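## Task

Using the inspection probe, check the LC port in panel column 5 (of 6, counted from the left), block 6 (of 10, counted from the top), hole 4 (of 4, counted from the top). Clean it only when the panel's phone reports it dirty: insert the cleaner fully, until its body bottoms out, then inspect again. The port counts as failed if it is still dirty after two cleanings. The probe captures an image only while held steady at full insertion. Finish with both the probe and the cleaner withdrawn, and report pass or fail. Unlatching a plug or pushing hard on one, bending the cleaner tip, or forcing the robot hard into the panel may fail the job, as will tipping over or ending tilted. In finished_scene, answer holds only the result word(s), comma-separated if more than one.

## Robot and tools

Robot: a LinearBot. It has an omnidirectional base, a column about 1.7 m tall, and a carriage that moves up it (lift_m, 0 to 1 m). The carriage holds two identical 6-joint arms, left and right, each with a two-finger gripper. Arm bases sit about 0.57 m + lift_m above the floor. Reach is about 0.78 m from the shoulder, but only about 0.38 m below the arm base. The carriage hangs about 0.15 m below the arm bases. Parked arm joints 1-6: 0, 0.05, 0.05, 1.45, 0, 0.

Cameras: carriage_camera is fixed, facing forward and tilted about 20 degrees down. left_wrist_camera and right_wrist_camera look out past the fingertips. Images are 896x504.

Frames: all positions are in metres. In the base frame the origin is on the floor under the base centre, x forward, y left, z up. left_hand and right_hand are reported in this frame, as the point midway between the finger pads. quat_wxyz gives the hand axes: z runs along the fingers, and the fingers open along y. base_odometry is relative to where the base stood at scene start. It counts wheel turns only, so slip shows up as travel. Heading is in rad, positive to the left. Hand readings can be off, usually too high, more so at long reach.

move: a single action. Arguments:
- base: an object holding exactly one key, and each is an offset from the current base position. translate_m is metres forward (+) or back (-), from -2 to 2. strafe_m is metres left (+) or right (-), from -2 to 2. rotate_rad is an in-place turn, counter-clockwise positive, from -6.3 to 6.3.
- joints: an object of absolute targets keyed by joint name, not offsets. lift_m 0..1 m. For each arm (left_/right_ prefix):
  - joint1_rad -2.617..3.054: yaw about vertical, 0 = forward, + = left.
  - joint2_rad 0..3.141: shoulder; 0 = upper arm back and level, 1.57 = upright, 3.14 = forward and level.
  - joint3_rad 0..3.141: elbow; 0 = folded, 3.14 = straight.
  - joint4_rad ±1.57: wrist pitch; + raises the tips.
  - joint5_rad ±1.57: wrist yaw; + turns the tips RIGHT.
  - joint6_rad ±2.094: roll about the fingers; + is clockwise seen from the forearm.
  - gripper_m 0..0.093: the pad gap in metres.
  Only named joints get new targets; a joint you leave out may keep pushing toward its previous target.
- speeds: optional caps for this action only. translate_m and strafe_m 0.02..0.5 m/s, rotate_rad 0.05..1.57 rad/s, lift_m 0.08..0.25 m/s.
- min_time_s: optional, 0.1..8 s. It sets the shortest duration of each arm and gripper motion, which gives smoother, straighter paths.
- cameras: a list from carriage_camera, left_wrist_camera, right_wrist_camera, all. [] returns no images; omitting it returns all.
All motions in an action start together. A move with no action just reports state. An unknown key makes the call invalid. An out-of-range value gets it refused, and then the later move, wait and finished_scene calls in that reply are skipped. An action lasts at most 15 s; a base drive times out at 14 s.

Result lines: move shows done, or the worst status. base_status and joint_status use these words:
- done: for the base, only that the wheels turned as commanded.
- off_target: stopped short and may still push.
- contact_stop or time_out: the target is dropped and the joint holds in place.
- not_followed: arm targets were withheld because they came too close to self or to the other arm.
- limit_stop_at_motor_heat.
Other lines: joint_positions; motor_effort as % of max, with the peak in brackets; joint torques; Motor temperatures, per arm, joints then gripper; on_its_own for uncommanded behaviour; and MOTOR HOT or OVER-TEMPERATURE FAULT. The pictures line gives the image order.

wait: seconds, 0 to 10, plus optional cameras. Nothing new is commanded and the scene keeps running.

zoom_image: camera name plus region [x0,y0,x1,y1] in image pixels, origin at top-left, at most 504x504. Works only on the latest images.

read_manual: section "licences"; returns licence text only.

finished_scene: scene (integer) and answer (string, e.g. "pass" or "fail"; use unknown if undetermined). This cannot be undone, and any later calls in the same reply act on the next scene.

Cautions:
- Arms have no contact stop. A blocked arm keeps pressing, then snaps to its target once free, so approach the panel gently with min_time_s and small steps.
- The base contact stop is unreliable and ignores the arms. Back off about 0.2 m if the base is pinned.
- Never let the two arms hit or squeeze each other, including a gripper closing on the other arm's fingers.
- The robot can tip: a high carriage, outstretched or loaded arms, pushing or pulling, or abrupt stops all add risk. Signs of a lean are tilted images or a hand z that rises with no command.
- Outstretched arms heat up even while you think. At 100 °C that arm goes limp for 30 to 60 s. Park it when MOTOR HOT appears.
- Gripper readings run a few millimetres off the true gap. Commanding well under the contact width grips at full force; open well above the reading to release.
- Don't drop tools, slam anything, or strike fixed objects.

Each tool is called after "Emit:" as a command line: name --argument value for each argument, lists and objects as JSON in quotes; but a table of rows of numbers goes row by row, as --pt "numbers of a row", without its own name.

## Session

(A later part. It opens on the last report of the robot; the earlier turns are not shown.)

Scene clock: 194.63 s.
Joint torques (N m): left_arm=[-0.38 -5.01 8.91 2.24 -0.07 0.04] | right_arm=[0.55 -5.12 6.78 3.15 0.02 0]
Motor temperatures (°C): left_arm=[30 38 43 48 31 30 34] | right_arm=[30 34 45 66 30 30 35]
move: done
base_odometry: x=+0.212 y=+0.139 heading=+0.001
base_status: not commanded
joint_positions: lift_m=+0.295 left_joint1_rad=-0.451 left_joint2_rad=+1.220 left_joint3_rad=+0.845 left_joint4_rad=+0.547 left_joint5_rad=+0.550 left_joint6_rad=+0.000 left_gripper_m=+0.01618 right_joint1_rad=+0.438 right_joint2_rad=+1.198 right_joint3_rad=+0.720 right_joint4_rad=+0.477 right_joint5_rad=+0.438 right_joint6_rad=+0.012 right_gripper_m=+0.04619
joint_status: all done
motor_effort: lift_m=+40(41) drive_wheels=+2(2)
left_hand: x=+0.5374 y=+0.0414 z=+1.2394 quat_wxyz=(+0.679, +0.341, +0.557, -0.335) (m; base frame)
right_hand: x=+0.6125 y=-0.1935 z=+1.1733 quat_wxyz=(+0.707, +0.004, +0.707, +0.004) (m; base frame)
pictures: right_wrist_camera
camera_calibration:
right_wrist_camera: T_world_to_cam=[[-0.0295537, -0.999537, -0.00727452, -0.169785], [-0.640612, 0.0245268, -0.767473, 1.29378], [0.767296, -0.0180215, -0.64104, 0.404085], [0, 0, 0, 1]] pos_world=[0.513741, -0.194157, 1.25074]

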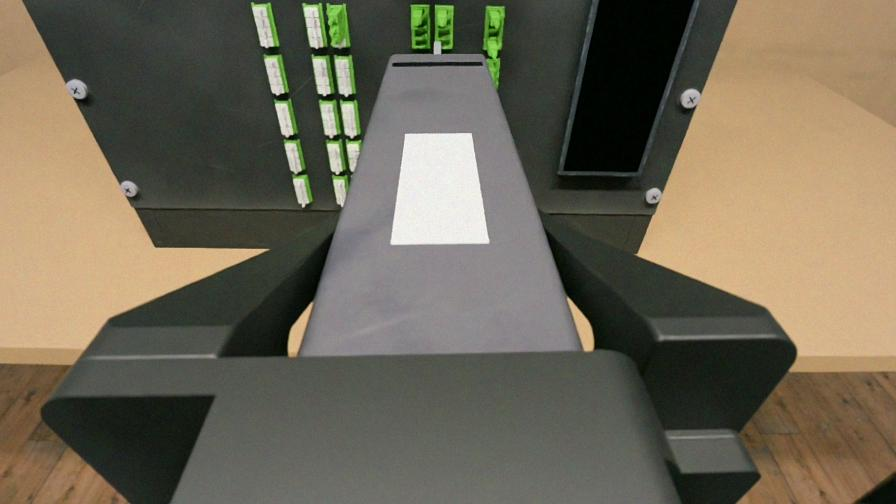

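Emit:
move --joints '{"right_joint1_rad": 0.4255}' --min_time_s 1 --cameras '["right_wrist_camera"]'

Emit:
zoom_image --camera "right_wrist_camera" --region '[405, 0, 475, 70]'

Scene clock: 198.23 s.
Joint torques (N m): left_arm=[-0.39 -5.03 8.91 2.25 -0.07 0.05] | right_arm=[-0.66 -5.04 6.75 3.15 0.01 -0.01]
Motor temperatures (°C): left_arm=[30 38 44 48 31 30 34] | right_arm=[30 34 45 66 30 30 35]
move: done
base_odometry: x=+0.212 y=+0.139 heading=+0.001
base_status: not commanded
joint_positions: lift_m=+0.295 left_joint1_rad=-0.451 left_joint2_rad=+1.220 left_joint3_rad=+0.845 left_joint4_rad=+0.547 left_joint5_rad=+0.550 left_joint6_rad=+0.000 left_gripper_m=+0.01618 right_joint1_rad=+0.433 right_joint2_rad=+1.198 right_joint3_rad=+0.720 right_joint4_rad=+0.477 right_joint5_rad=+0.438 right_joint6_rad=+0.012 right_gripper_m=+0.04619
joint_status: all done
motor_effort: lift_m=+40(42) drive_wheels=+2(2)
left_hand: x=+0.5374 y=+0.0414 z=+1.2394 quat_wxyz=(+0.679, +0.341, +0.557, -0.335) (m; base frame)
right_hand: x=+0.6130 y=-0.1956 z=+1.1733 quat_wxyz=(+0.707, +0.006, +0.707, +0.002) (m; base frame)
pictures: right_wrist_camera
camera_calibration:
right_wrist_camera: T_world_to_cam=[[-0.0349545, -0.999362, -0.00728891, -0.168439], [-0.640439, 0.0279983, -0.767499, 1.29483], [0.767214, -0.0221594, -0.641009, 0.402791], [0, 0, 0, 1]] pos_world=[0.514343, -0.195659, 1.25074]

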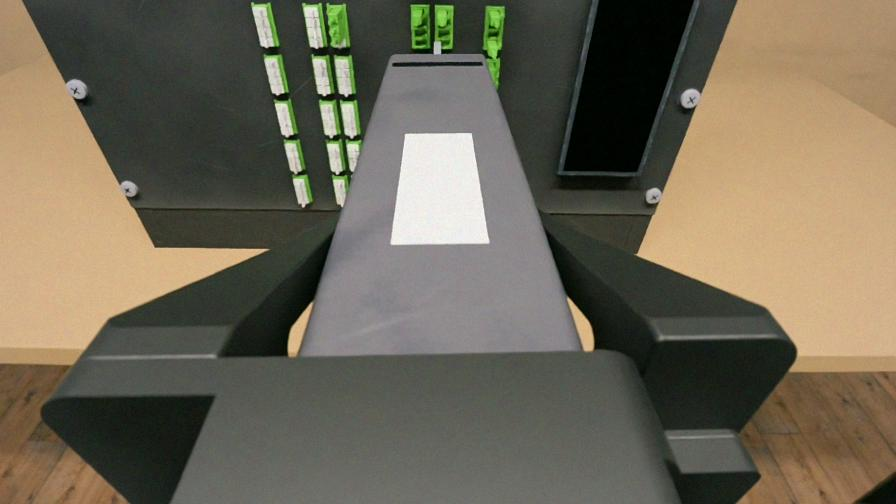

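Scaled by 7.200 from the camera's 896x504 image, which has a finer 1280x720 frame.

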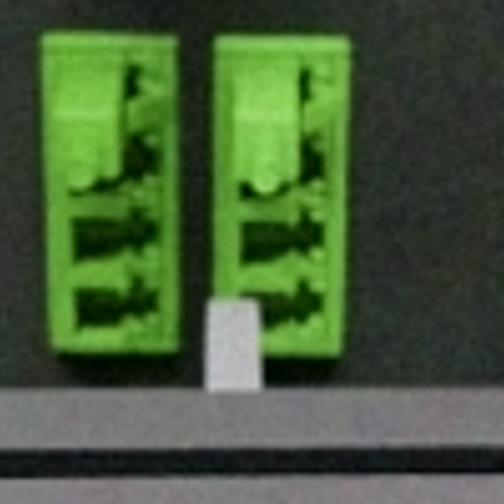

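Emit:
wait --seconds 0.3 --cameras '["left_wrist_camera", "right_wrist_camera"]'

Emit:
zoom_image --camera "right_wrist_camera" --region '[405, 0, 475, 70]'

Emit:
zoom_image --camera "left_wrist_camera" --region '[320, 150, 370, 200]'

Scene clock: 201.23 s.
Joint torques (N m): left_arm=[-0.38 -5.04 8.91 2.25 -0.07 0.05] | right_arm=[-0.61 -4.93 6.72 3.17 0 0.01]
Motor temperatures (°C): left_arm=[30 38 44 48 31 30 34] | right_arm=[30 34 45 66 30 30 35]
base_odometry: x=+0.212 y=+0.139 heading=+0.001
base_status: not commanded
joint_positions: lift_m=+0.295 left_joint1_rad=-0.451 left_joint2_rad=+1.220 left_joint3_rad=+0.845 left_joint4_rad=+0.547 left_joint5_rad=+0.550 left_joint6_rad=+0.000 left_gripper_m=+0.01618 right_joint1_rad=+0.433 right_joint2_rad=+1.198 right_joint3_rad=+0.720 right_joint4_rad=+0.477 right_joint5_rad=+0.438 right_joint6_rad=+0.012 right_gripper_m=+0.04619
joint_status: all done
motor_effort: lift_m=+41(42) drive_wheels=+2(2)
left_hand: x=+0.5374 y=+0.0414 z=+1.2394 quat_wxyz=(+0.679, +0.341, +0.557, -0.335) (m; base frame)
right_hand: x=+0.6130 y=-0.1956 z=+1.1733 quat_wxyz=(+0.707, +0.006, +0.707, +0.002) (m; base frame)
wait: 0.30 s; at rest from the start
pictures: left_wrist_camera, right_wrist_camera
camera_calibration:
left_wrist_camera: T_world_to_cam=[[-0.83691, -0.543032, -0.0685443, 0.550113], [-0.19145, 0.407753, -0.892796, 1.19724], [0.512766, -0.734067, -0.445216, 0.435228], [0, 0, 0, 1]] pos_world=[0.466437, 0.130037, 1.30037]
right_wrist_camera: T_world_to_cam=[[-0.0349545, -0.999362, -0.00728891, -0.168439], [-0.640439, 0.0279983, -0.767499, 1.29483], [0.767214, -0.0221594, -0.641009, 0.402791], [0, 0, 0, 1]] pos_world=[0.514343, -0.195659, 1.25074]

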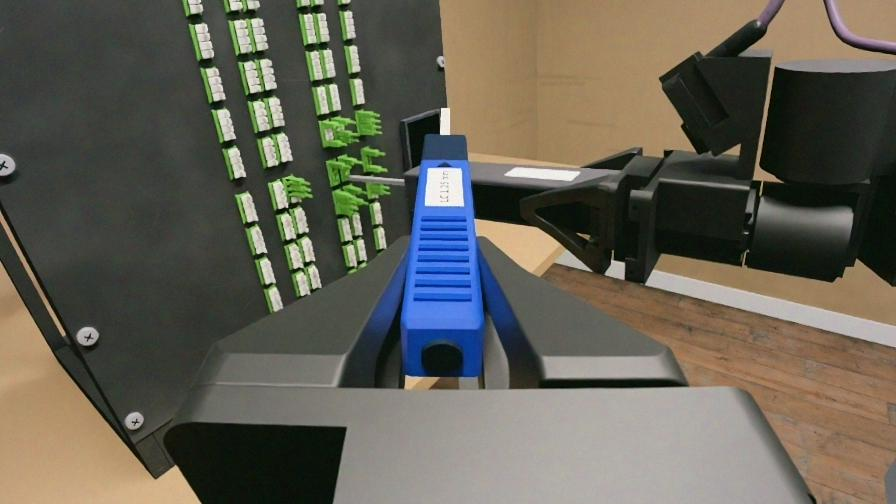

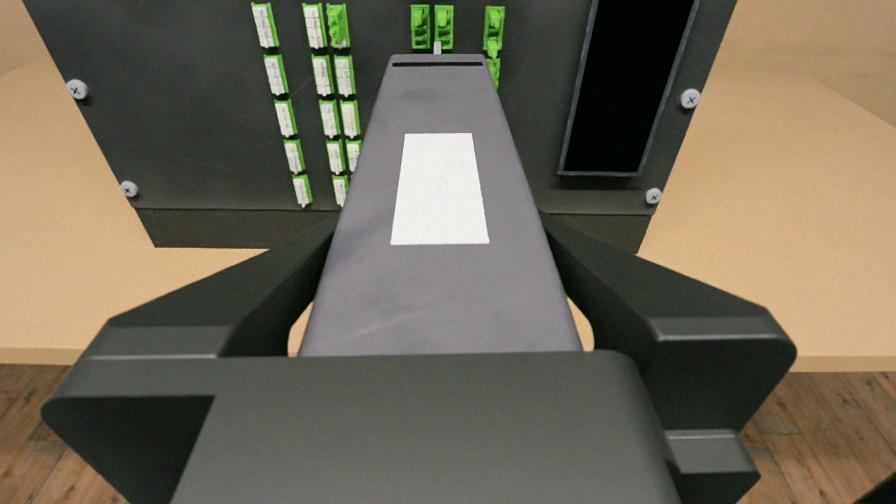

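Scaled by 7.200 from the camera's 896x504 image, which has a finer 1280x720 frame.

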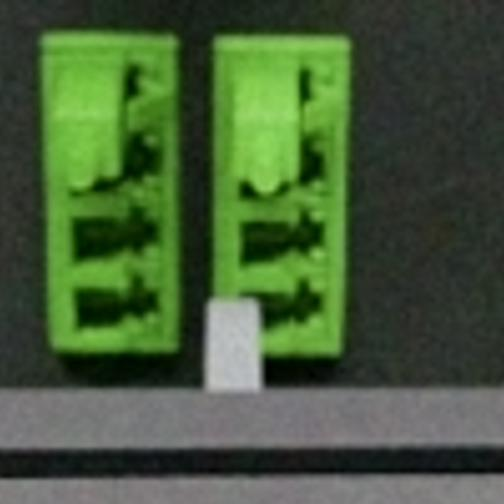

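Scaled by 10.080 from the camera's 896x504 image, which has a finer 1280x720 frame.

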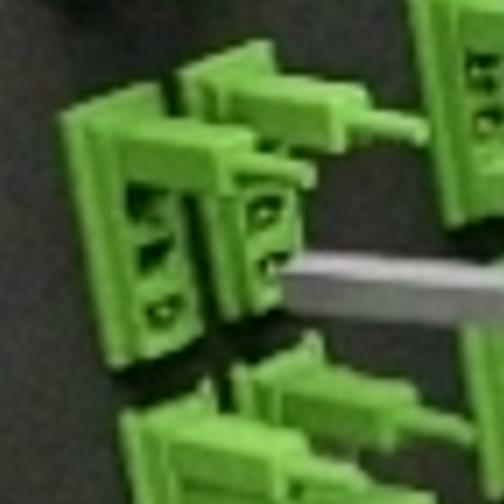

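Emit:
move --joints '{"right_joint1_rad": 0.421}' --cameras '[]'

Emit:
wait --seconds 0.3 --cameras '["right_wrist_camera"]'

Emit:
zoom_image --camera "right_wrist_camera" --region '[405, 0, 475, 70]'

Scene clock: 204.20 s.
Joint torques (N m): left_arm=[-0.36 -5.04 8.91 2.25 -0.06 0.05] | right_arm=[-0.49 -5.14 6.87 3.16 0.01 0.03]
Motor temperatures (°C): left_arm=[30 38 44 49 31 30 34] | right_arm=[30 34 45 66 30 30 35]
move: done
base_odometry: x=+0.212 y=+0.139 heading=+0.001
base_status: not commanded
joint_positions: lift_m=+0.295 left_joint1_rad=-0.451 left_joint2_rad=+1.220 left_joint3_rad=+0.845 left_joint4_rad=+0.547 left_joint5_rad=+0.550 left_joint6_rad=+0.000 left_gripper_m=+0.01618 right_joint1_rad=+0.426 right_joint2_rad=+1.198 right_joint3_rad=+0.720 right_joint4_rad=+0.477 right_joint5_rad=+0.438 right_joint6_rad=+0.012 right_gripper_m=+0.04619
joint_status: all done
motor_effort: lift_m=+40(41) drive_wheels=+2(2)
left_hand: x=+0.5374 y=+0.0414 z=+1.2394 quat_wxyz=(+0.679, +0.341, +0.557, -0.335) (m; base frame)
right_hand: x=+0.6137 y=-0.1982 z=+1.1733 quat_wxyz=(+0.707, +0.008, +0.707, +0.000) (m; base frame)
pictures: none
No camera images: "cameras" was empty.

Scene clock: 204.50 s.
Joint torques (N m): left_arm=[-0.4 -5.03 8.88 2.25 -0.07 0.05] | right_arm=[-0.54 -4.88 6.71 3.16 -0.02 0.01]
Motor temperatures (°C): left_arm=[30 38 44 49 31 30 34] | right_arm=[30 34 45 66 30 30 35]
base_odometry: x=+0.212 y=+0.139 heading=+0.001
base_status: not commanded
joint_positions: lift_m=+0.295 left_joint1_rad=-0.451 left_joint2_rad=+1.220 left_joint3_rad=+0.845 left_joint4_rad=+0.547 left_joint5_rad=+0.550 left_joint6_rad=+0.000 left_gripper_m=+0.01618 right_joint1_rad=+0.426 right_joint2_rad=+1.198 right_joint3_rad=+0.720 right_joint4_rad=+0.477 right_joint5_rad=+0.438 right_joint6_rad=+0.012 right_gripper_m=+0.04619
joint_status: all done
motor_effort: lift_m=+41(41) drive_wheels=+2(2)
left_hand: x=+0.5374 y=+0.0414 z=+1.2394 quat_wxyz=(+0.679, +0.341, +0.557, -0.335) (m; base frame)
right_hand: x=+0.6137 y=-0.1982 z=+1.1733 quat_wxyz=(+0.707, +0.008, +0.707, +0.000) (m; base frame)
wait: 0.30 s; at rest by 0.27 s
pictures: right_wrist_camera
camera_calibration:
right_wrist_camera: T_world_to_cam=[[-0.0413558, -0.999118, -0.00726931, -0.167099], [-0.640244, 0.0320853, -0.767502, 1.29598], [0.767058, -0.0270865, -0.641006, 0.401387], [0, 0, 0, 1]] pos_world=[0.514945, -0.197662, 1.25074]

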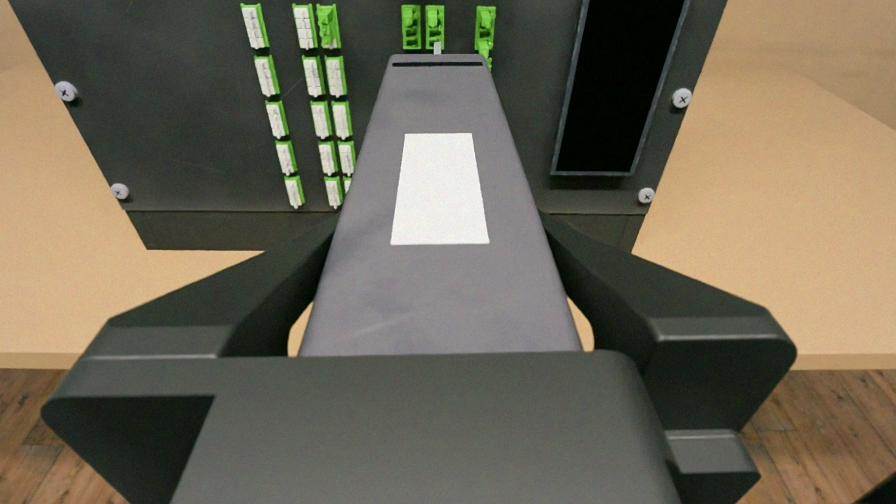

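Scaled by 7.200 from the camera's 896x504 image, which has a finer 1280x720 frame.

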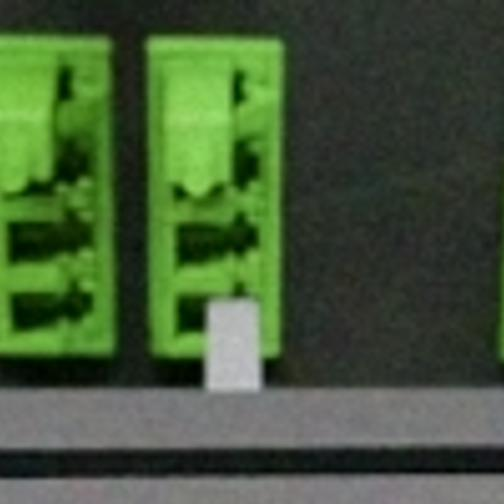

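Emit:
wait --seconds 0.5 --cameras '["right_wrist_camera"]'

Emit:
zoom_image --camera "right_wrist_camera" --region '[405, 0, 475, 70]'

Scene clock: 208.00 s.
Joint torques (N m): left_arm=[-0.39 -5.01 8.9 2.24 -0.07 0.04] | right_arm=[-0.64 -4.97 6.83 3.15 0.01 -0.01]
Motor temperatures (°C): left_arm=[30 38 44 49 31 30 34] | right_arm=[30 34 45 67 30 30 35]
base_odometry: x=+0.212 y=+0.139 heading=+0.001
base_status: not commanded
joint_positions: lift_m=+0.295 left_joint1_rad=-0.451 left_joint2_rad=+1.220 left_joint3_rad=+0.845 left_joint4_rad=+0.547 left_joint5_rad=+0.550 left_joint6_rad=+0.000 left_gripper_m=+0.01618 right_joint1_rad=+0.426 right_joint2_rad=+1.198 right_joint3_rad=+0.720 right_joint4_rad=+0.477 right_joint5_rad=+0.438 right_joint6_rad=+0.012 right_gripper_m=+0.04619
joint_status: all done
motor_effort: lift_m=+40(41) drive_wheels=+2(2)
left_hand: x=+0.5374 y=+0.0414 z=+1.2394 quat_wxyz=(+0.679, +0.341, +0.557, -0.335) (m; base frame)
right_hand: x=+0.6137 y=-0.1982 z=+1.1733 quat_wxyz=(+0.707, +0.008, +0.707, +0.000) (m; base frame)
wait: 0.50 s; at rest from the start
pictures: right_wrist_camera
camera_calibration:
right_wrist_camera: T_world_to_cam=[[-0.0413558, -0.999118, -0.00726931, -0.167099], [-0.640244, 0.0320853, -0.767502, 1.29598], [0.767058, -0.0270865, -0.641006, 0.401387], [0, 0, 0, 1]] pos_world=[0.514945, -0.197662, 1.25074]

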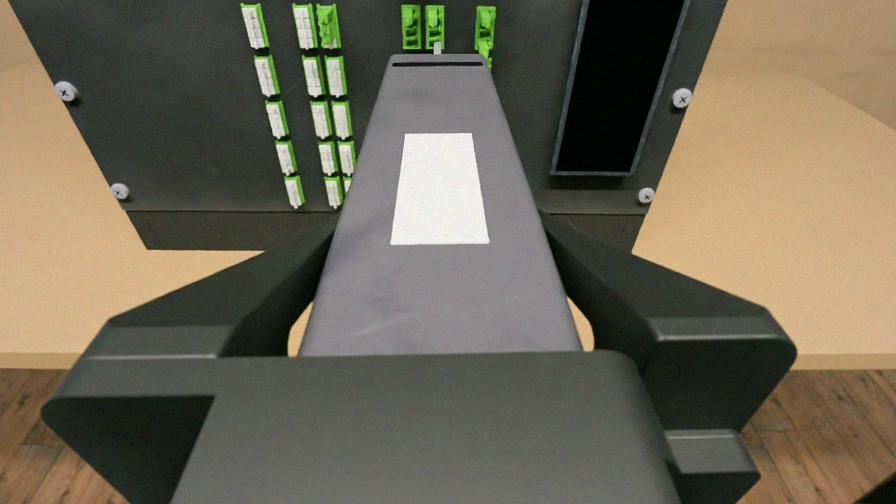

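Scaled by 7.200 from the camera's 896x504 image, which has a finer 1280x720 frame.

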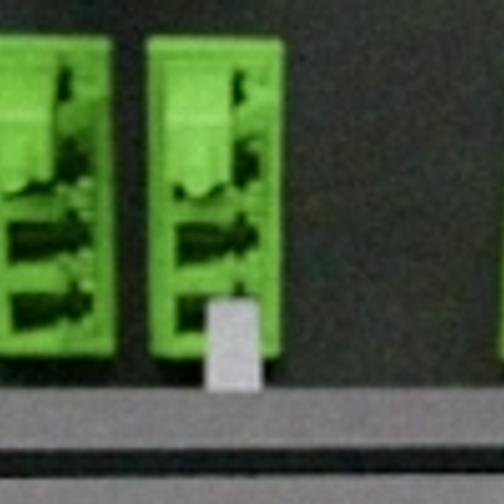

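Emit:
move --base '{"strafe_m": 0.0016}' --speeds '{"strafe_m": 0.02}' --cameras '[]'

Emit:
wait --seconds 0.3 --cameras '["right_wrist_camera"]'

Emit:
zoom_image --camera "right_wrist_camera" --region '[405, 0, 475, 70]'

Scene clock: 212.87 s.
Joint torques (N m): left_arm=[-0.38 -5.09 8.91 2.23 -0.08 0.06] | right_arm=[-0.42 -5 6.71 3.16 0.01 0]
Motor temperatures (°C): left_arm=[30 38 44 49 31 30 34] | right_arm=[30 34 45 67 30 30 35]
move: done
base_odometry: x=+0.212 y=+0.141 heading=+0.000
base_status: done
joint_positions: lift_m=+0.295 left_joint1_rad=-0.450 left_joint2_rad=+1.220 left_joint3_rad=+0.845 left_joint4_rad=+0.547 left_joint5_rad=+0.549 left_joint6_rad=+0.000 left_gripper_m=+0.01618 right_joint1_rad=+0.425 right_joint2_rad=+1.198 right_joint3_rad=+0.720 right_joint4_rad=+0.477 right_joint5_rad=+0.437 right_joint6_rad=+0.012 right_gripper_m=+0.04619
joint_status: not commanded
motor_effort: lift_m=+40(41) drive_wheels=+2(2)
left_hand: x=+0.5377 y=+0.0416 z=+1.2394 quat_wxyz=(+0.679, +0.341, +0.558, -0.335) (m; base frame)
right_hand: x=+0.6138 y=-0.1986 z=+1.1733 quat_wxyz=(+0.707, +0.008, +0.707, +0.000) (m; base frame)
pictures: none
No camera images: "cameras" was empty.

Scene clock: 213.17 s.
Joint torques (N m): left_arm=[-0.39 -5.05 8.92 2.24 -0.07 0.05] | right_arm=[-0.34 -5 6.79 3.16 0 0.01]
Motor temperatures (°C): left_arm=[30 38 44 49 31 30 34] | right_arm=[30 34 45 67 30 30 35]
base_odometry: x=+0.212 y=+0.141 heading=+0.000
base_status: done
joint_positions: lift_m=+0.295 left_joint1_rad=-0.450 left_joint2_rad=+1.220 left_joint3_rad=+0.845 left_joint4_rad=+0.547 left_joint5_rad=+0.550 left_joint6_rad=+0.000 left_gripper_m=+0.01618 right_joint1_rad=+0.425 right_joint2_rad=+1.198 right_joint3_rad=+0.720 right_joint4_rad=+0.477 right_joint5_rad=+0.437 right_joint6_rad=+0.012 right_gripper_m=+0.04619
joint_status: not commanded
motor_effort: lift_m=+41(41) drive_wheels=+3(2)
left_hand: x=+0.5375 y=+0.0415 z=+1.2394 quat_wxyz=(+0.679, +0.341, +0.557, -0.335) (m; base frame)
right_hand: x=+0.6138 y=-0.1986 z=+1.1733 quat_wxyz=(+0.707, +0.008, +0.707, +0.000) (m; base frame)
wait: 0.30 s; at rest by 0.27 s
pictures: right_wrist_camera
camera_calibration:
right_wrist_camera: T_world_to_cam=[[-0.0421356, -0.999085, -0.00728226, -0.167067], [-0.640211, 0.0325946, -0.767507, 1.29621], [0.767043, -0.0276772, -0.640999, 0.401104], [0, 0, 0, 1]] pos_world=[0.515146, -0.198062, 1.25074]

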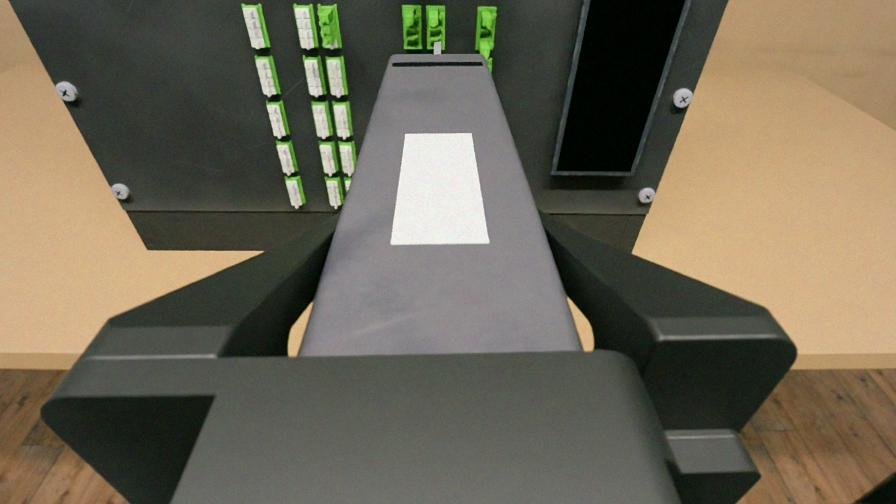

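Scaled by 7.200 from the camera's 896x504 image, which has a finer 1280x720 frame.

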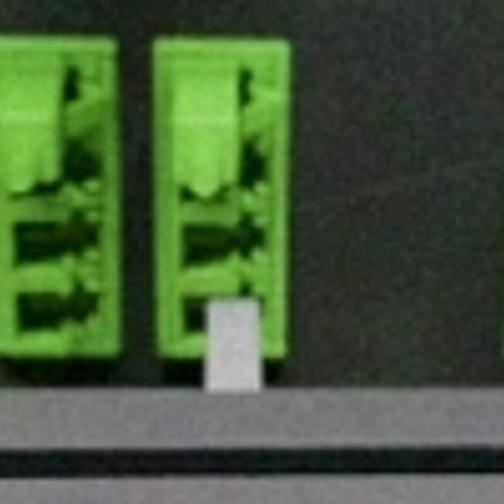

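Emit:
move --base '{"strafe_m": 0.002}' --joints '{"right_joint1_rad": 0.423}' --speeds '{"strafe_m": 0.02}' --cameras '[]'

Emit:
wait --seconds 0.3 --cameras '["right_wrist_camera"]'

Emit:
zoom_image --camera "right_wrist_camera" --region '[405, 0, 475, 70]'

Scene clock: 217.90 s.
Joint torques (N m): left_arm=[-0.21 -5.05 8.94 2.25 -0.11 0.04] | right_arm=[-0.17 -5.04 6.74 3.14 0.03 0.02]
Motor temperatures (°C): left_arm=[30 38 44 49 31 30 34] | right_arm=[30 34 45 67 30 30 35]
move: done
base_odometry: x=+0.212 y=+0.143 heading=+0.000
base_status: done
joint_positions: lift_m=+0.295 left_joint1_rad=-0.450 left_joint2_rad=+1.220 left_joint3_rad=+0.845 left_joint4_rad=+0.547 left_joint5_rad=+0.550 left_joint6_rad=+0.000 left_gripper_m=+0.01618 right_joint1_rad=+0.425 right_joint2_rad=+1.198 right_joint3_rad=+0.720 right_joint4_rad=+0.477 right_joint5_rad=+0.437 right_joint6_rad=+0.012 right_gripper_m=+0.04619
joint_status: all done
motor_effort: lift_m=+40(41) drive_wheels=+4(9)
left_hand: x=+0.5376 y=+0.0416 z=+1.2394 quat_wxyz=(+0.679, +0.341, +0.557, -0.335) (m; base frame)
right_hand: x=+0.6139 y=-0.1988 z=+1.1732 quat_wxyz=(+0.707, +0.009, +0.707, +0.000) (m; base frame)
pictures: none
No camera images: "cameras" was empty.

Scene clock: 218.20 s.
Joint torques (N m): left_arm=[-0.43 -5.09 8.88 2.25 -0.08 0.04] | right_arm=[-0.06 -5.09 6.65 3.12 0.03 -0.01]
Motor temperatures (°C): left_arm=[30 38 44 49 31 30 34] | right_arm=[30 34 45 67 30 30 35]
base_odometry: x=+0.212 y=+0.143 heading=+0.000
base_status: done
joint_positions: lift_m=+0.295 left_joint1_rad=-0.450 left_joint2_rad=+1.220 left_joint3_rad=+0.845 left_joint4_rad=+0.547 left_joint5_rad=+0.550 left_joint6_rad=+0.000 left_gripper_m=+0.01618 right_joint1_rad=+0.425 right_joint2_rad=+1.198 right_joint3_rad=+0.720 right_joint4_rad=+0.477 right_joint5_rad=+0.437 right_joint6_rad=+0.012 right_gripper_m=+0.04619
joint_status: all done
motor_effort: lift_m=+41(41) drive_wheels=+4(9)
left_hand: x=+0.5375 y=+0.0415 z=+1.2394 quat_wxyz=(+0.679, +0.341, +0.557, -0.335) (m; base frame)
right_hand: x=+0.6139 y=-0.1988 z=+1.1732 quat_wxyz=(+0.707, +0.009, +0.707, +0.000) (m; base frame)
wait: 0.30 s; at rest by 0.27 s
pictures: right_wrist_camera
camera_calibration:
right_wrist_camera: T_world_to_cam=[[-0.0425153, -0.999071, -0.00709374, -0.167205], [-0.640521, 0.0327049, -0.767244, 1.29599], [0.766763, -0.0280759, -0.641316, 0.401499], [0, 0, 0, 1]] pos_world=[0.515146, -0.198162, 1.25064]

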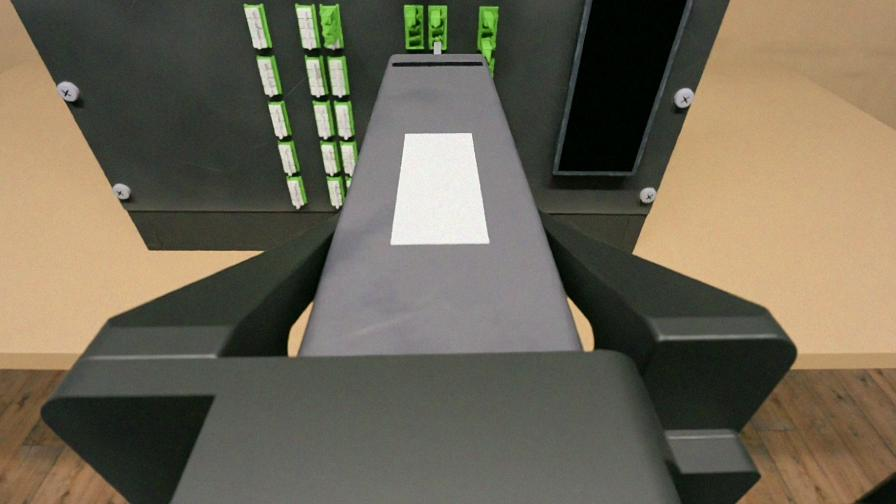

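Scaled by 7.200 from the camera's 896x504 image, which has a finer 1280x720 frame.

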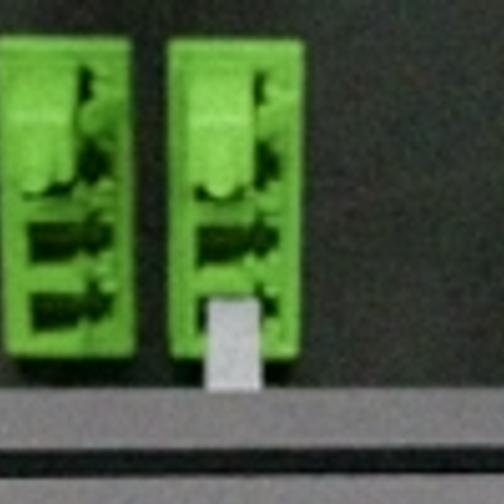

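Emit:
move --base '{"strafe_m": 0.0013}' --speeds '{"strafe_m": 0.02}' --cameras '[]'

Emit:
wait --seconds 0.3 --cameras '["right_wrist_camera", "left_wrist_camera"]'

Emit:
zoom_image --camera "right_wrist_camera" --region '[405, 0, 475, 70]'

Emit:
zoom_image --camera "left_wrist_camera" --region '[320, 150, 370, 200]'

Scene clock: 222.57 s.
Joint torques (N m): left_arm=[-0.47 -5.04 8.9 2.24 -0.07 0.05] | right_arm=[-0.02 -5.01 6.84 3.13 0.02 0]
Motor temperatures (°C): left_arm=[30 38 44 49 31 30 34] | right_arm=[30 34 45 68 30 30 35]
move: done
base_odometry: x=+0.212 y=+0.144 heading=+0.000
base_status: done
joint_positions: lift_m=+0.295 left_joint1_rad=-0.450 left_joint2_rad=+1.220 left_joint3_rad=+0.845 left_joint4_rad=+0.547 left_joint5_rad=+0.549 left_joint6_rad=+0.000 left_gripper_m=+0.01618 right_joint1_rad=+0.424 right_joint2_rad=+1.198 right_joint3_rad=+0.720 right_joint4_rad=+0.477 right_joint5_rad=+0.437 right_joint6_rad=+0.012 right_gripper_m=+0.04619
joint_status: not commanded
motor_effort: lift_m=+39(41) drive_wheels=+4(8)
left_hand: x=+0.5377 y=+0.0416 z=+1.2394 quat_wxyz=(+0.679, +0.341, +0.558, -0.335) (m; base frame)
right_hand: x=+0.6139 y=-0.1989 z=+1.1732 quat_wxyz=(+0.707, +0.009, +0.707, +0.000) (m; base frame)
pictures: none
No camera images: "cameras" was empty.

Scene clock: 222.87 s.
Joint torques (N m): left_arm=[-0.47 -4.97 8.9 2.26 -0.06 0.05] | right_arm=[-0.14 -5.07 6.83 3.18 -0.01 -0.01]
Motor temperatures (°C): left_arm=[30 38 44 49 31 30 34] | right_arm=[30 34 45 68 30 30 35]
base_odometry: x=+0.212 y=+0.144 heading=+0.000
base_status: done
joint_positions: lift_m=+0.295 left_joint1_rad=-0.450 left_joint2_rad=+1.220 left_joint3_rad=+0.845 left_joint4_rad=+0.547 left_joint5_rad=+0.550 left_joint6_rad=+0.000 left_gripper_m=+0.01618 right_joint1_rad=+0.424 right_joint2_rad=+1.198 right_joint3_rad=+0.720 right_joint4_rad=+0.477 right_joint5_rad=+0.437 right_joint6_rad=+0.012 right_gripper_m=+0.04619
joint_status: not commanded
motor_effort: lift_m=+40(41) drive_wheels=+4(8)
left_hand: x=+0.5376 y=+0.0416 z=+1.2394 quat_wxyz=(+0.679, +0.341, +0.557, -0.335) (m; base frame)
right_hand: x=+0.6139 y=-0.1989 z=+1.1732 quat_wxyz=(+0.707, +0.009, +0.707, +0.000) (m; base frame)
wait: 0.30 s; at rest by 0.27 s
pictures: left_wrist_camera, right_wrist_camera
camera_calibration:
left_wrist_camera: T_world_to_cam=[[-0.836482, -0.543684, -0.0685917, 0.55025], [-0.19173, 0.407621, -0.892796, 1.19733], [0.513358, -0.733657, -0.445209, 0.434981], [0, 0, 0, 1]] pos_world=[0.466538, 0.130232, 1.30037]
right_wrist_camera: T_world_to_cam=[[-0.0429365, -0.999052, -0.00713897, -0.167023], [-0.640502, 0.0330096, -0.767246, 1.29611], [0.766755, -0.0283704, -0.641313, 0.40136], [0, 0, 0, 1]] pos_world=[0.515246, -0.198262, 1.25064]

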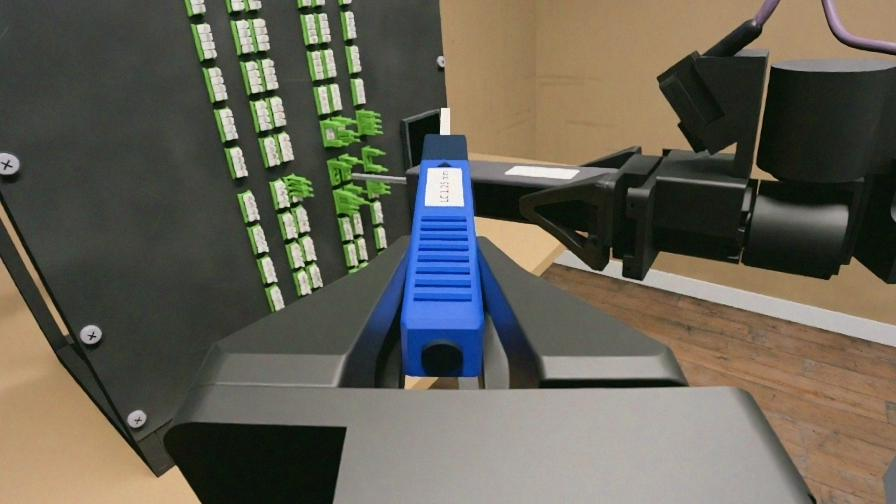

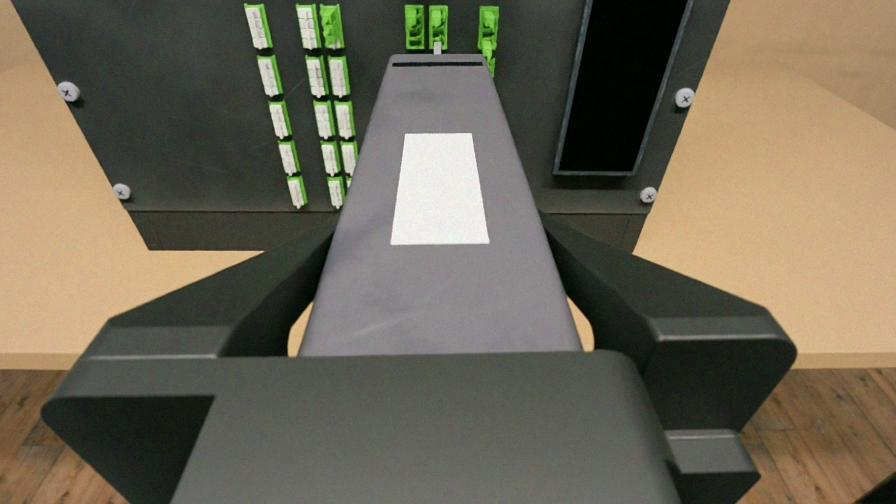

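Scaled by 7.200 from the camera's 896x504 image, which has a finer 1280x720 frame.

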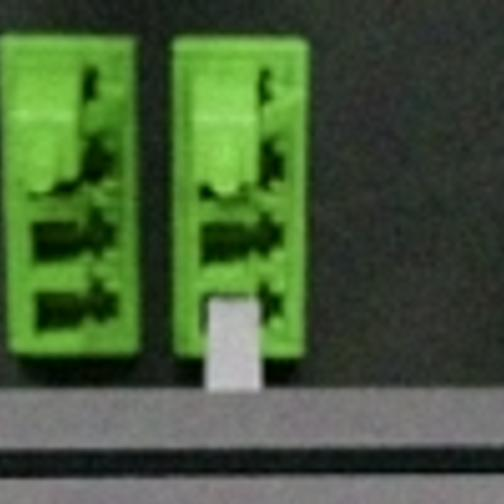

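Scaled by 10.080 from the camera's 896x504 image, which has a finer 1280x720 frame.

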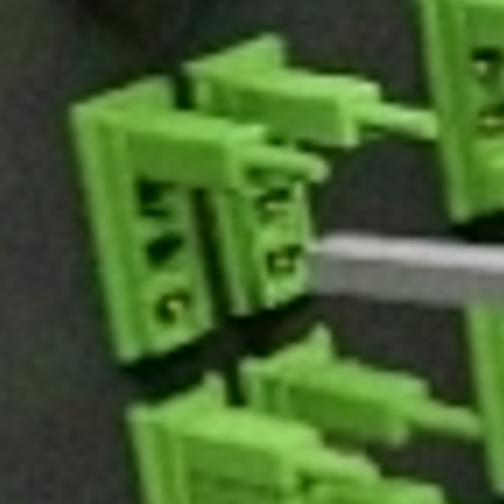

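Emit:
move --base '{"strafe_m": 0.0008}' --speeds '{"strafe_m": 0.02}' --cameras '[]'

Emit:
move --base '{"translate_m": 0.003}' --speeds '{"translate_m": 0.02}' --cameras '[]'

Emit:
wait --seconds 0.3 --cameras '["right_wrist_camera", "left_wrist_camera"]'

Emit:
zoom_image --camera "right_wrist_camera" --region '[405, 0, 475, 70]'

Emit:
zoom_image --camera "left_wrist_camera" --region '[320, 150, 370, 200]'

Scene clock: 228.33 s.
Joint torques (N m): left_arm=[-0.46 -5.03 8.94 2.26 -0.08 0.04] | right_arm=[-0.08 -5.07 6.75 3.16 0 0]
Motor temperatures (°C): left_arm=[30 38 44 49 31 30 34] | right_arm=[30 34 45 68 30 30 35]
move: done
base_odometry: x=+0.212 y=+0.145 heading=+0.000
base_status: done
joint_positions: lift_m=+0.295 left_joint1_rad=-0.450 left_joint2_rad=+1.220 left_joint3_rad=+0.845 left_joint4_rad=+0.547 left_joint5_rad=+0.549 left_joint6_rad=+0.000 left_gripper_m=+0.01618 right_joint1_rad=+0.424 right_joint2_rad=+1.198 right_joint3_rad=+0.720 right_joint4_rad=+0.477 right_joint5_rad=+0.437 right_joint6_rad=+0.012 right_gripper_m=+0.04619
joint_status: not commanded
motor_effort: lift_m=+40(41) drive_wheels=+4(10)
left_hand: x=+0.5377 y=+0.0416 z=+1.2394 quat_wxyz=(+0.679, +0.341, +0.558, -0.335) (m; base frame)
right_hand: x=+0.6139 y=-0.1989 z=+1.1732 quat_wxyz=(+0.707, +0.009, +0.707, +0.000) (m; base frame)
pictures: none
No camera images: "cameras" was empty.

Scene clock: 228.97 s.
Joint torques (N m): left_arm=[-0.47 -5.01 8.84 2.24 -0.07 0.04] | right_arm=[-0.08 -5.09 6.72 3.22 0 0.02]
Motor temperatures (°C): left_arm=[30 38 44 49 31 30 34] | right_arm=[30 34 45 68 30 30 35]
move: done
base_odometry: x=+0.215 y=+0.145 heading=+0.000
base_status: done
joint_positions: lift_m=+0.295 left_joint1_rad=-0.450 left_joint2_rad=+1.220 left_joint3_rad=+0.845 left_joint4_rad=+0.547 left_joint5_rad=+0.550 left_joint6_rad=+0.000 left_gripper_m=+0.01618 right_joint1_rad=+0.424 right_joint2_rad=+1.198 right_joint3_rad=+0.720 right_joint4_rad=+0.477 right_joint5_rad=+0.437 right_joint6_rad=+0.012 right_gripper_m=+0.04619
joint_status: not commanded
motor_effort: lift_m=+40(41) drive_wheels=+2(12)
left_hand: x=+0.5376 y=+0.0416 z=+1.2393 quat_wxyz=(+0.679, +0.341, +0.558, -0.335) (m; base frame)
right_hand: x=+0.6139 y=-0.1989 z=+1.1733 quat_wxyz=(+0.707, +0.009, +0.707, +0.000) (m; base frame)
pictures: none
No camera images: "cameras" was empty.

Scene clock: 229.27 s.
Joint torques (N m): left_arm=[-0.47 -5.03 8.88 2.25 -0.07 0.04] | right_arm=[-0.24 -5.03 6.75 3.13 0 0]
Motor temperatures (°C): left_arm=[30 38 44 49 31 30 34] | right_arm=[30 34 45 68 30 30 35]
base_odometry: x=+0.215 y=+0.145 heading=+0.000
base_status: done
joint_positions: lift_m=+0.295 left_joint1_rad=-0.450 left_joint2_rad=+1.220 left_joint3_rad=+0.845 left_joint4_rad=+0.547 left_joint5_rad=+0.550 left_joint6_rad=+0.000 left_gripper_m=+0.01618 right_joint1_rad=+0.424 right_joint2_rad=+1.198 right_joint3_rad=+0.720 right_joint4_rad=+0.477 right_joint5_rad=+0.437 right_joint6_rad=+0.012 right_gripper_m=+0.04619
joint_status: not commanded
motor_effort: lift_m=+40(41) drive_wheels=+2(12)
left_hand: x=+0.5376 y=+0.0416 z=+1.2393 quat_wxyz=(+0.679, +0.341, +0.558, -0.335) (m; base frame)
right_hand: x=+0.6139 y=-0.1989 z=+1.1733 quat_wxyz=(+0.707, +0.009, +0.707, +0.000) (m; base frame)
wait: 0.30 s; at rest by 0.27 s
pictures: left_wrist_camera, right_wrist_camera
camera_calibration:
left_wrist_camera: T_world_to_cam=[[-0.836471, -0.543725, -0.0684, 0.55003], [-0.192057, 0.407758, -0.892663, 1.19735], [0.513254, -0.73355, -0.445504, 0.435276], [0, 0, 0, 1]] pos_world=[0.466638, 0.130132, 1.30037]
right_wrist_camera: T_world_to_cam=[[-0.0429199, -0.999052, -0.00729523, -0.16684], [-0.640226, 0.0331087, -0.767473, 1.29629], [0.766987, -0.0282693, -0.64104, 0.401061], [0, 0, 0, 1]] pos_world=[0.515146, -0.198263, 1.25074]

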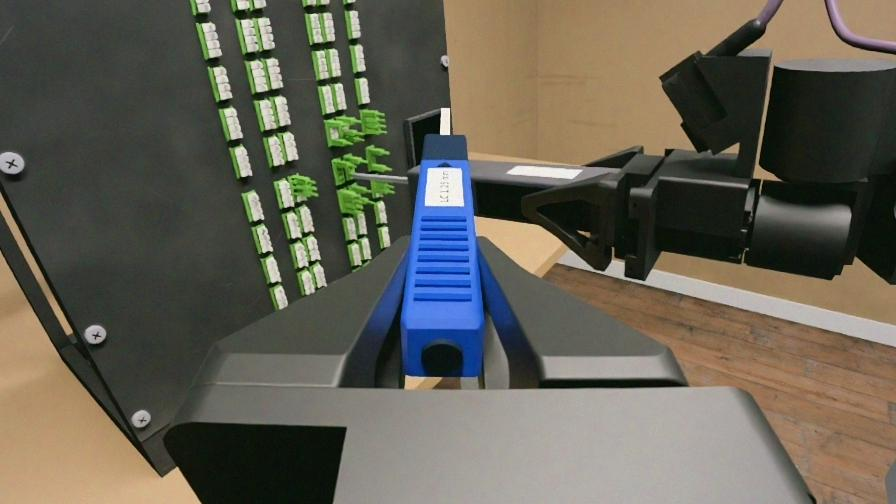

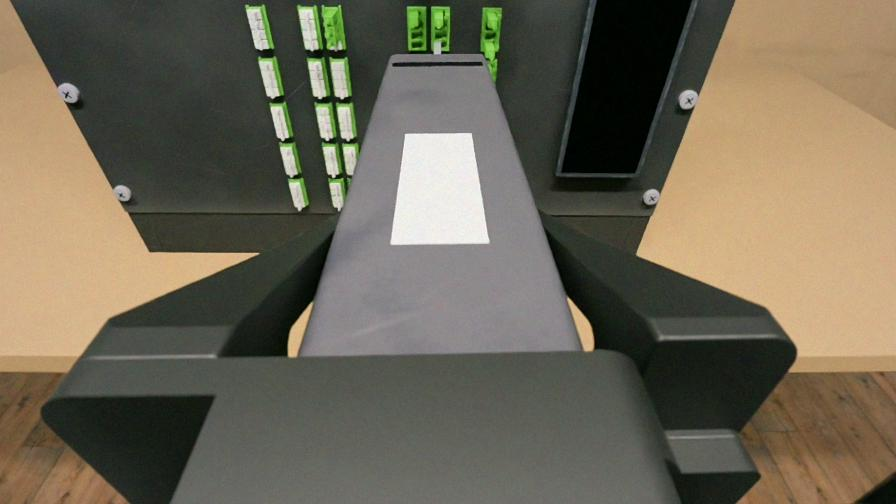

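Scaled by 7.200 from the camera's 896x504 image, which has a finer 1280x720 frame.

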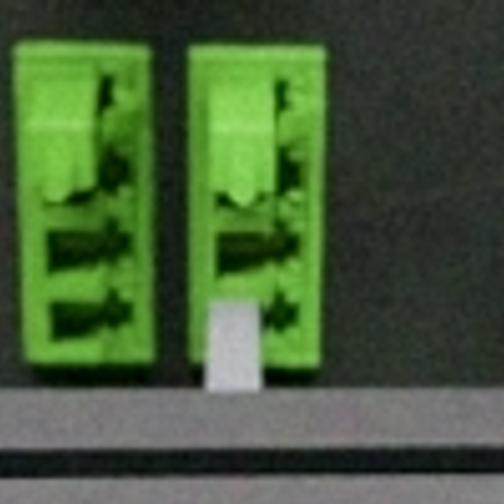

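Scaled by 10.080 from the camera's 896x504 image, which has a finer 1280x720 frame.

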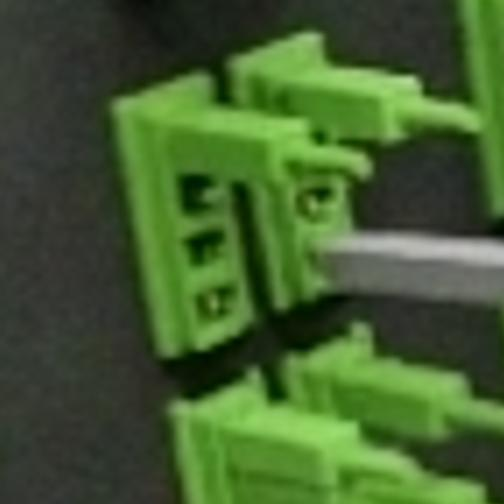

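Emit:
move --base '{"strafe_m": -0.0012}' --speeds '{"strafe_m": 0.02}' --cameras '[]'

Emit:
wait --seconds 0.3 --cameras '["right_wrist_camera", "left_wrist_camera"]'

Emit:
zoom_image --camera "right_wrist_camera" --region '[405, 0, 475, 70]'

Emit:
zoom_image --camera "left_wrist_camera" --region '[320, 150, 370, 200]'

Scene clock: 234.90 s.
Joint torques (N m): left_arm=[-0.36 -5.01 8.85 2.23 -0.07 0.05] | right_arm=[0.02 -5.07 6.89 3.15 -0.02 0]
Motor temperatures (°C): left_arm=[30 38 44 49 31 30 34] | right_arm=[30 34 46 69 30 30 35]
move: done
base_odometry: x=+0.215 y=+0.144 heading=+0.000
base_status: done
joint_positions: lift_m=+0.295 left_joint1_rad=-0.450 left_joint2_rad=+1.220 left_joint3_rad=+0.845 left_joint4_rad=+0.547 left_joint5_rad=+0.550 left_joint6_rad=+0.000 left_gripper_m=+0.01618 right_joint1_rad=+0.423 right_joint2_rad=+1.198 right_joint3_rad=+0.720 right_joint4_rad=+0.477 right_joint5_rad=+0.439 right_joint6_rad=+0.012 right_gripper_m=+0.04619
joint_status: not commanded
motor_effort: lift_m=+40(41) drive_wheels=-3(8)
left_hand: x=+0.5375 y=+0.0414 z=+1.2393 quat_wxyz=(+0.679, +0.341, +0.557, -0.335) (m; base frame)
right_hand: x=+0.6140 y=-0.1995 z=+1.1733 quat_wxyz=(+0.707, +0.010, +0.707, -0.001) (m; base frame)
pictures: none
No camera images: "cameras" was empty.

Scene clock: 235.20 s.
Joint torques (N m): left_arm=[-0.4 -5.04 8.92 2.24 -0.07 0.05] | right_arm=[-0.01 -5.16 6.79 3.15 -0.02 0.01]
Motor temperatures (°C): left_arm=[30 38 44 49 31 30 34] | right_arm=[30 34 46 69 30 30 35]
base_odometry: x=+0.215 y=+0.144 heading=+0.000
base_status: done
joint_positions: lift_m=+0.295 left_joint1_rad=-0.450 left_joint2_rad=+1.220 left_joint3_rad=+0.845 left_joint4_rad=+0.547 left_joint5_rad=+0.550 left_joint6_rad=+0.000 left_gripper_m=+0.01618 right_joint1_rad=+0.423 right_joint2_rad=+1.198 right_joint3_rad=+0.720 right_joint4_rad=+0.477 right_joint5_rad=+0.439 right_joint6_rad=+0.012 right_gripper_m=+0.04619
joint_status: not commanded
motor_effort: lift_m=+41(41) drive_wheels=-3(8)
left_hand: x=+0.5375 y=+0.0414 z=+1.2393 quat_wxyz=(+0.679, +0.341, +0.557, -0.335) (m; base frame)
right_hand: x=+0.6140 y=-0.1995 z=+1.1733 quat_wxyz=(+0.707, +0.010, +0.707, -0.001) (m; base frame)
wait: 0.30 s; at rest by 0.27 s
pictures: left_wrist_camera, right_wrist_camera
camera_calibration:
left_wrist_camera: T_world_to_cam=[[-0.836909, -0.543051, -0.0684007, 0.550013], [-0.191732, 0.407919, -0.892659, 1.19719], [0.512661, -0.73396, -0.445512, 0.435597], [0, 0, 0, 1]] pos_world=[0.466537, 0.130037, 1.30037]
right_wrist_camera: T_world_to_cam=[[-0.0451964, -0.998952, -0.00725627, -0.165992], [-0.640126, 0.0345367, -0.767493, 1.29662], [0.766939, -0.030043, -0.641016, 0.400618], [0, 0, 0, 1]] pos_world=[0.515247, -0.198564, 1.25074]

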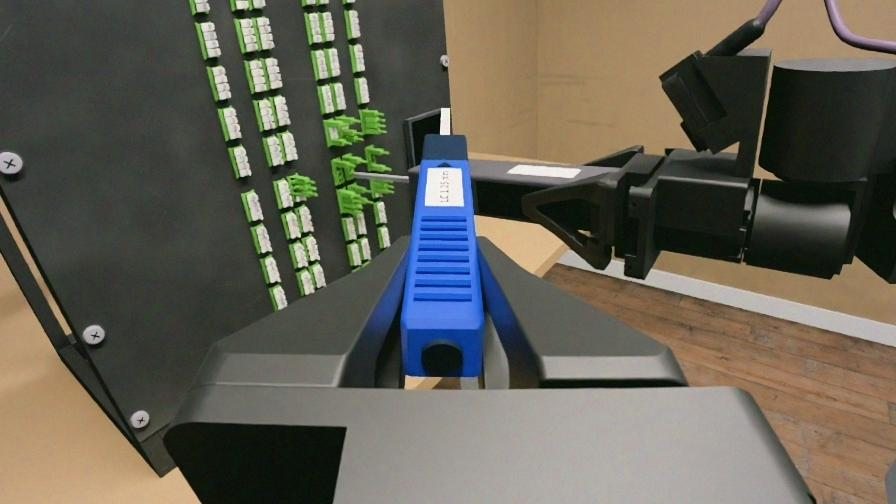

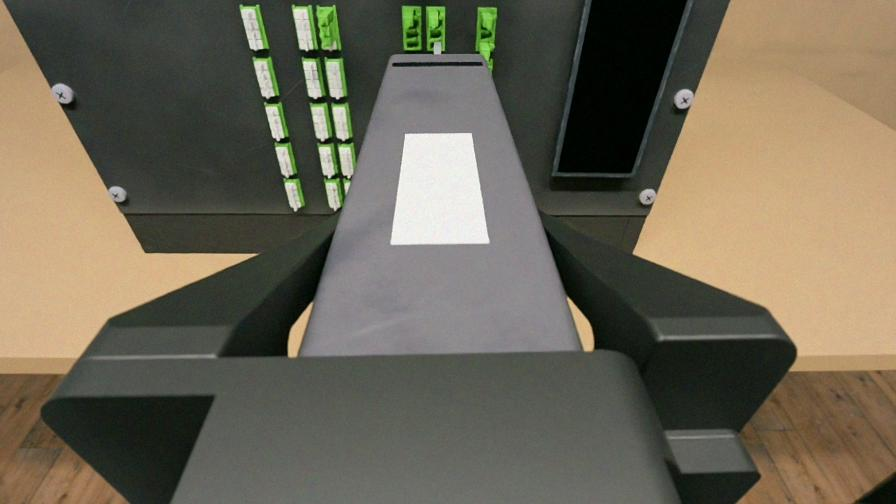

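Scaled by 7.200 from the camera's 896x504 image, which has a finer 1280x720 frame.

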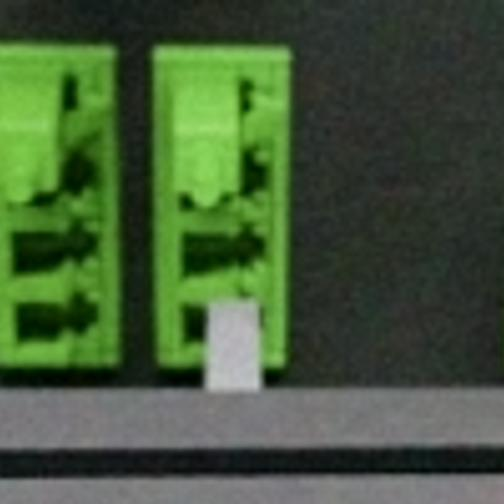

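Scaled by 10.080 from the camera's 896x504 image, which has a finer 1280x720 frame.

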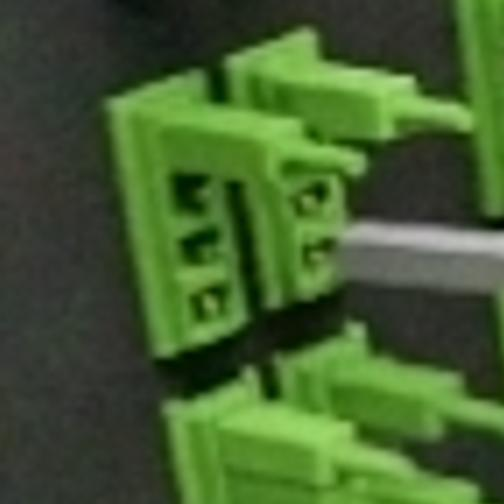

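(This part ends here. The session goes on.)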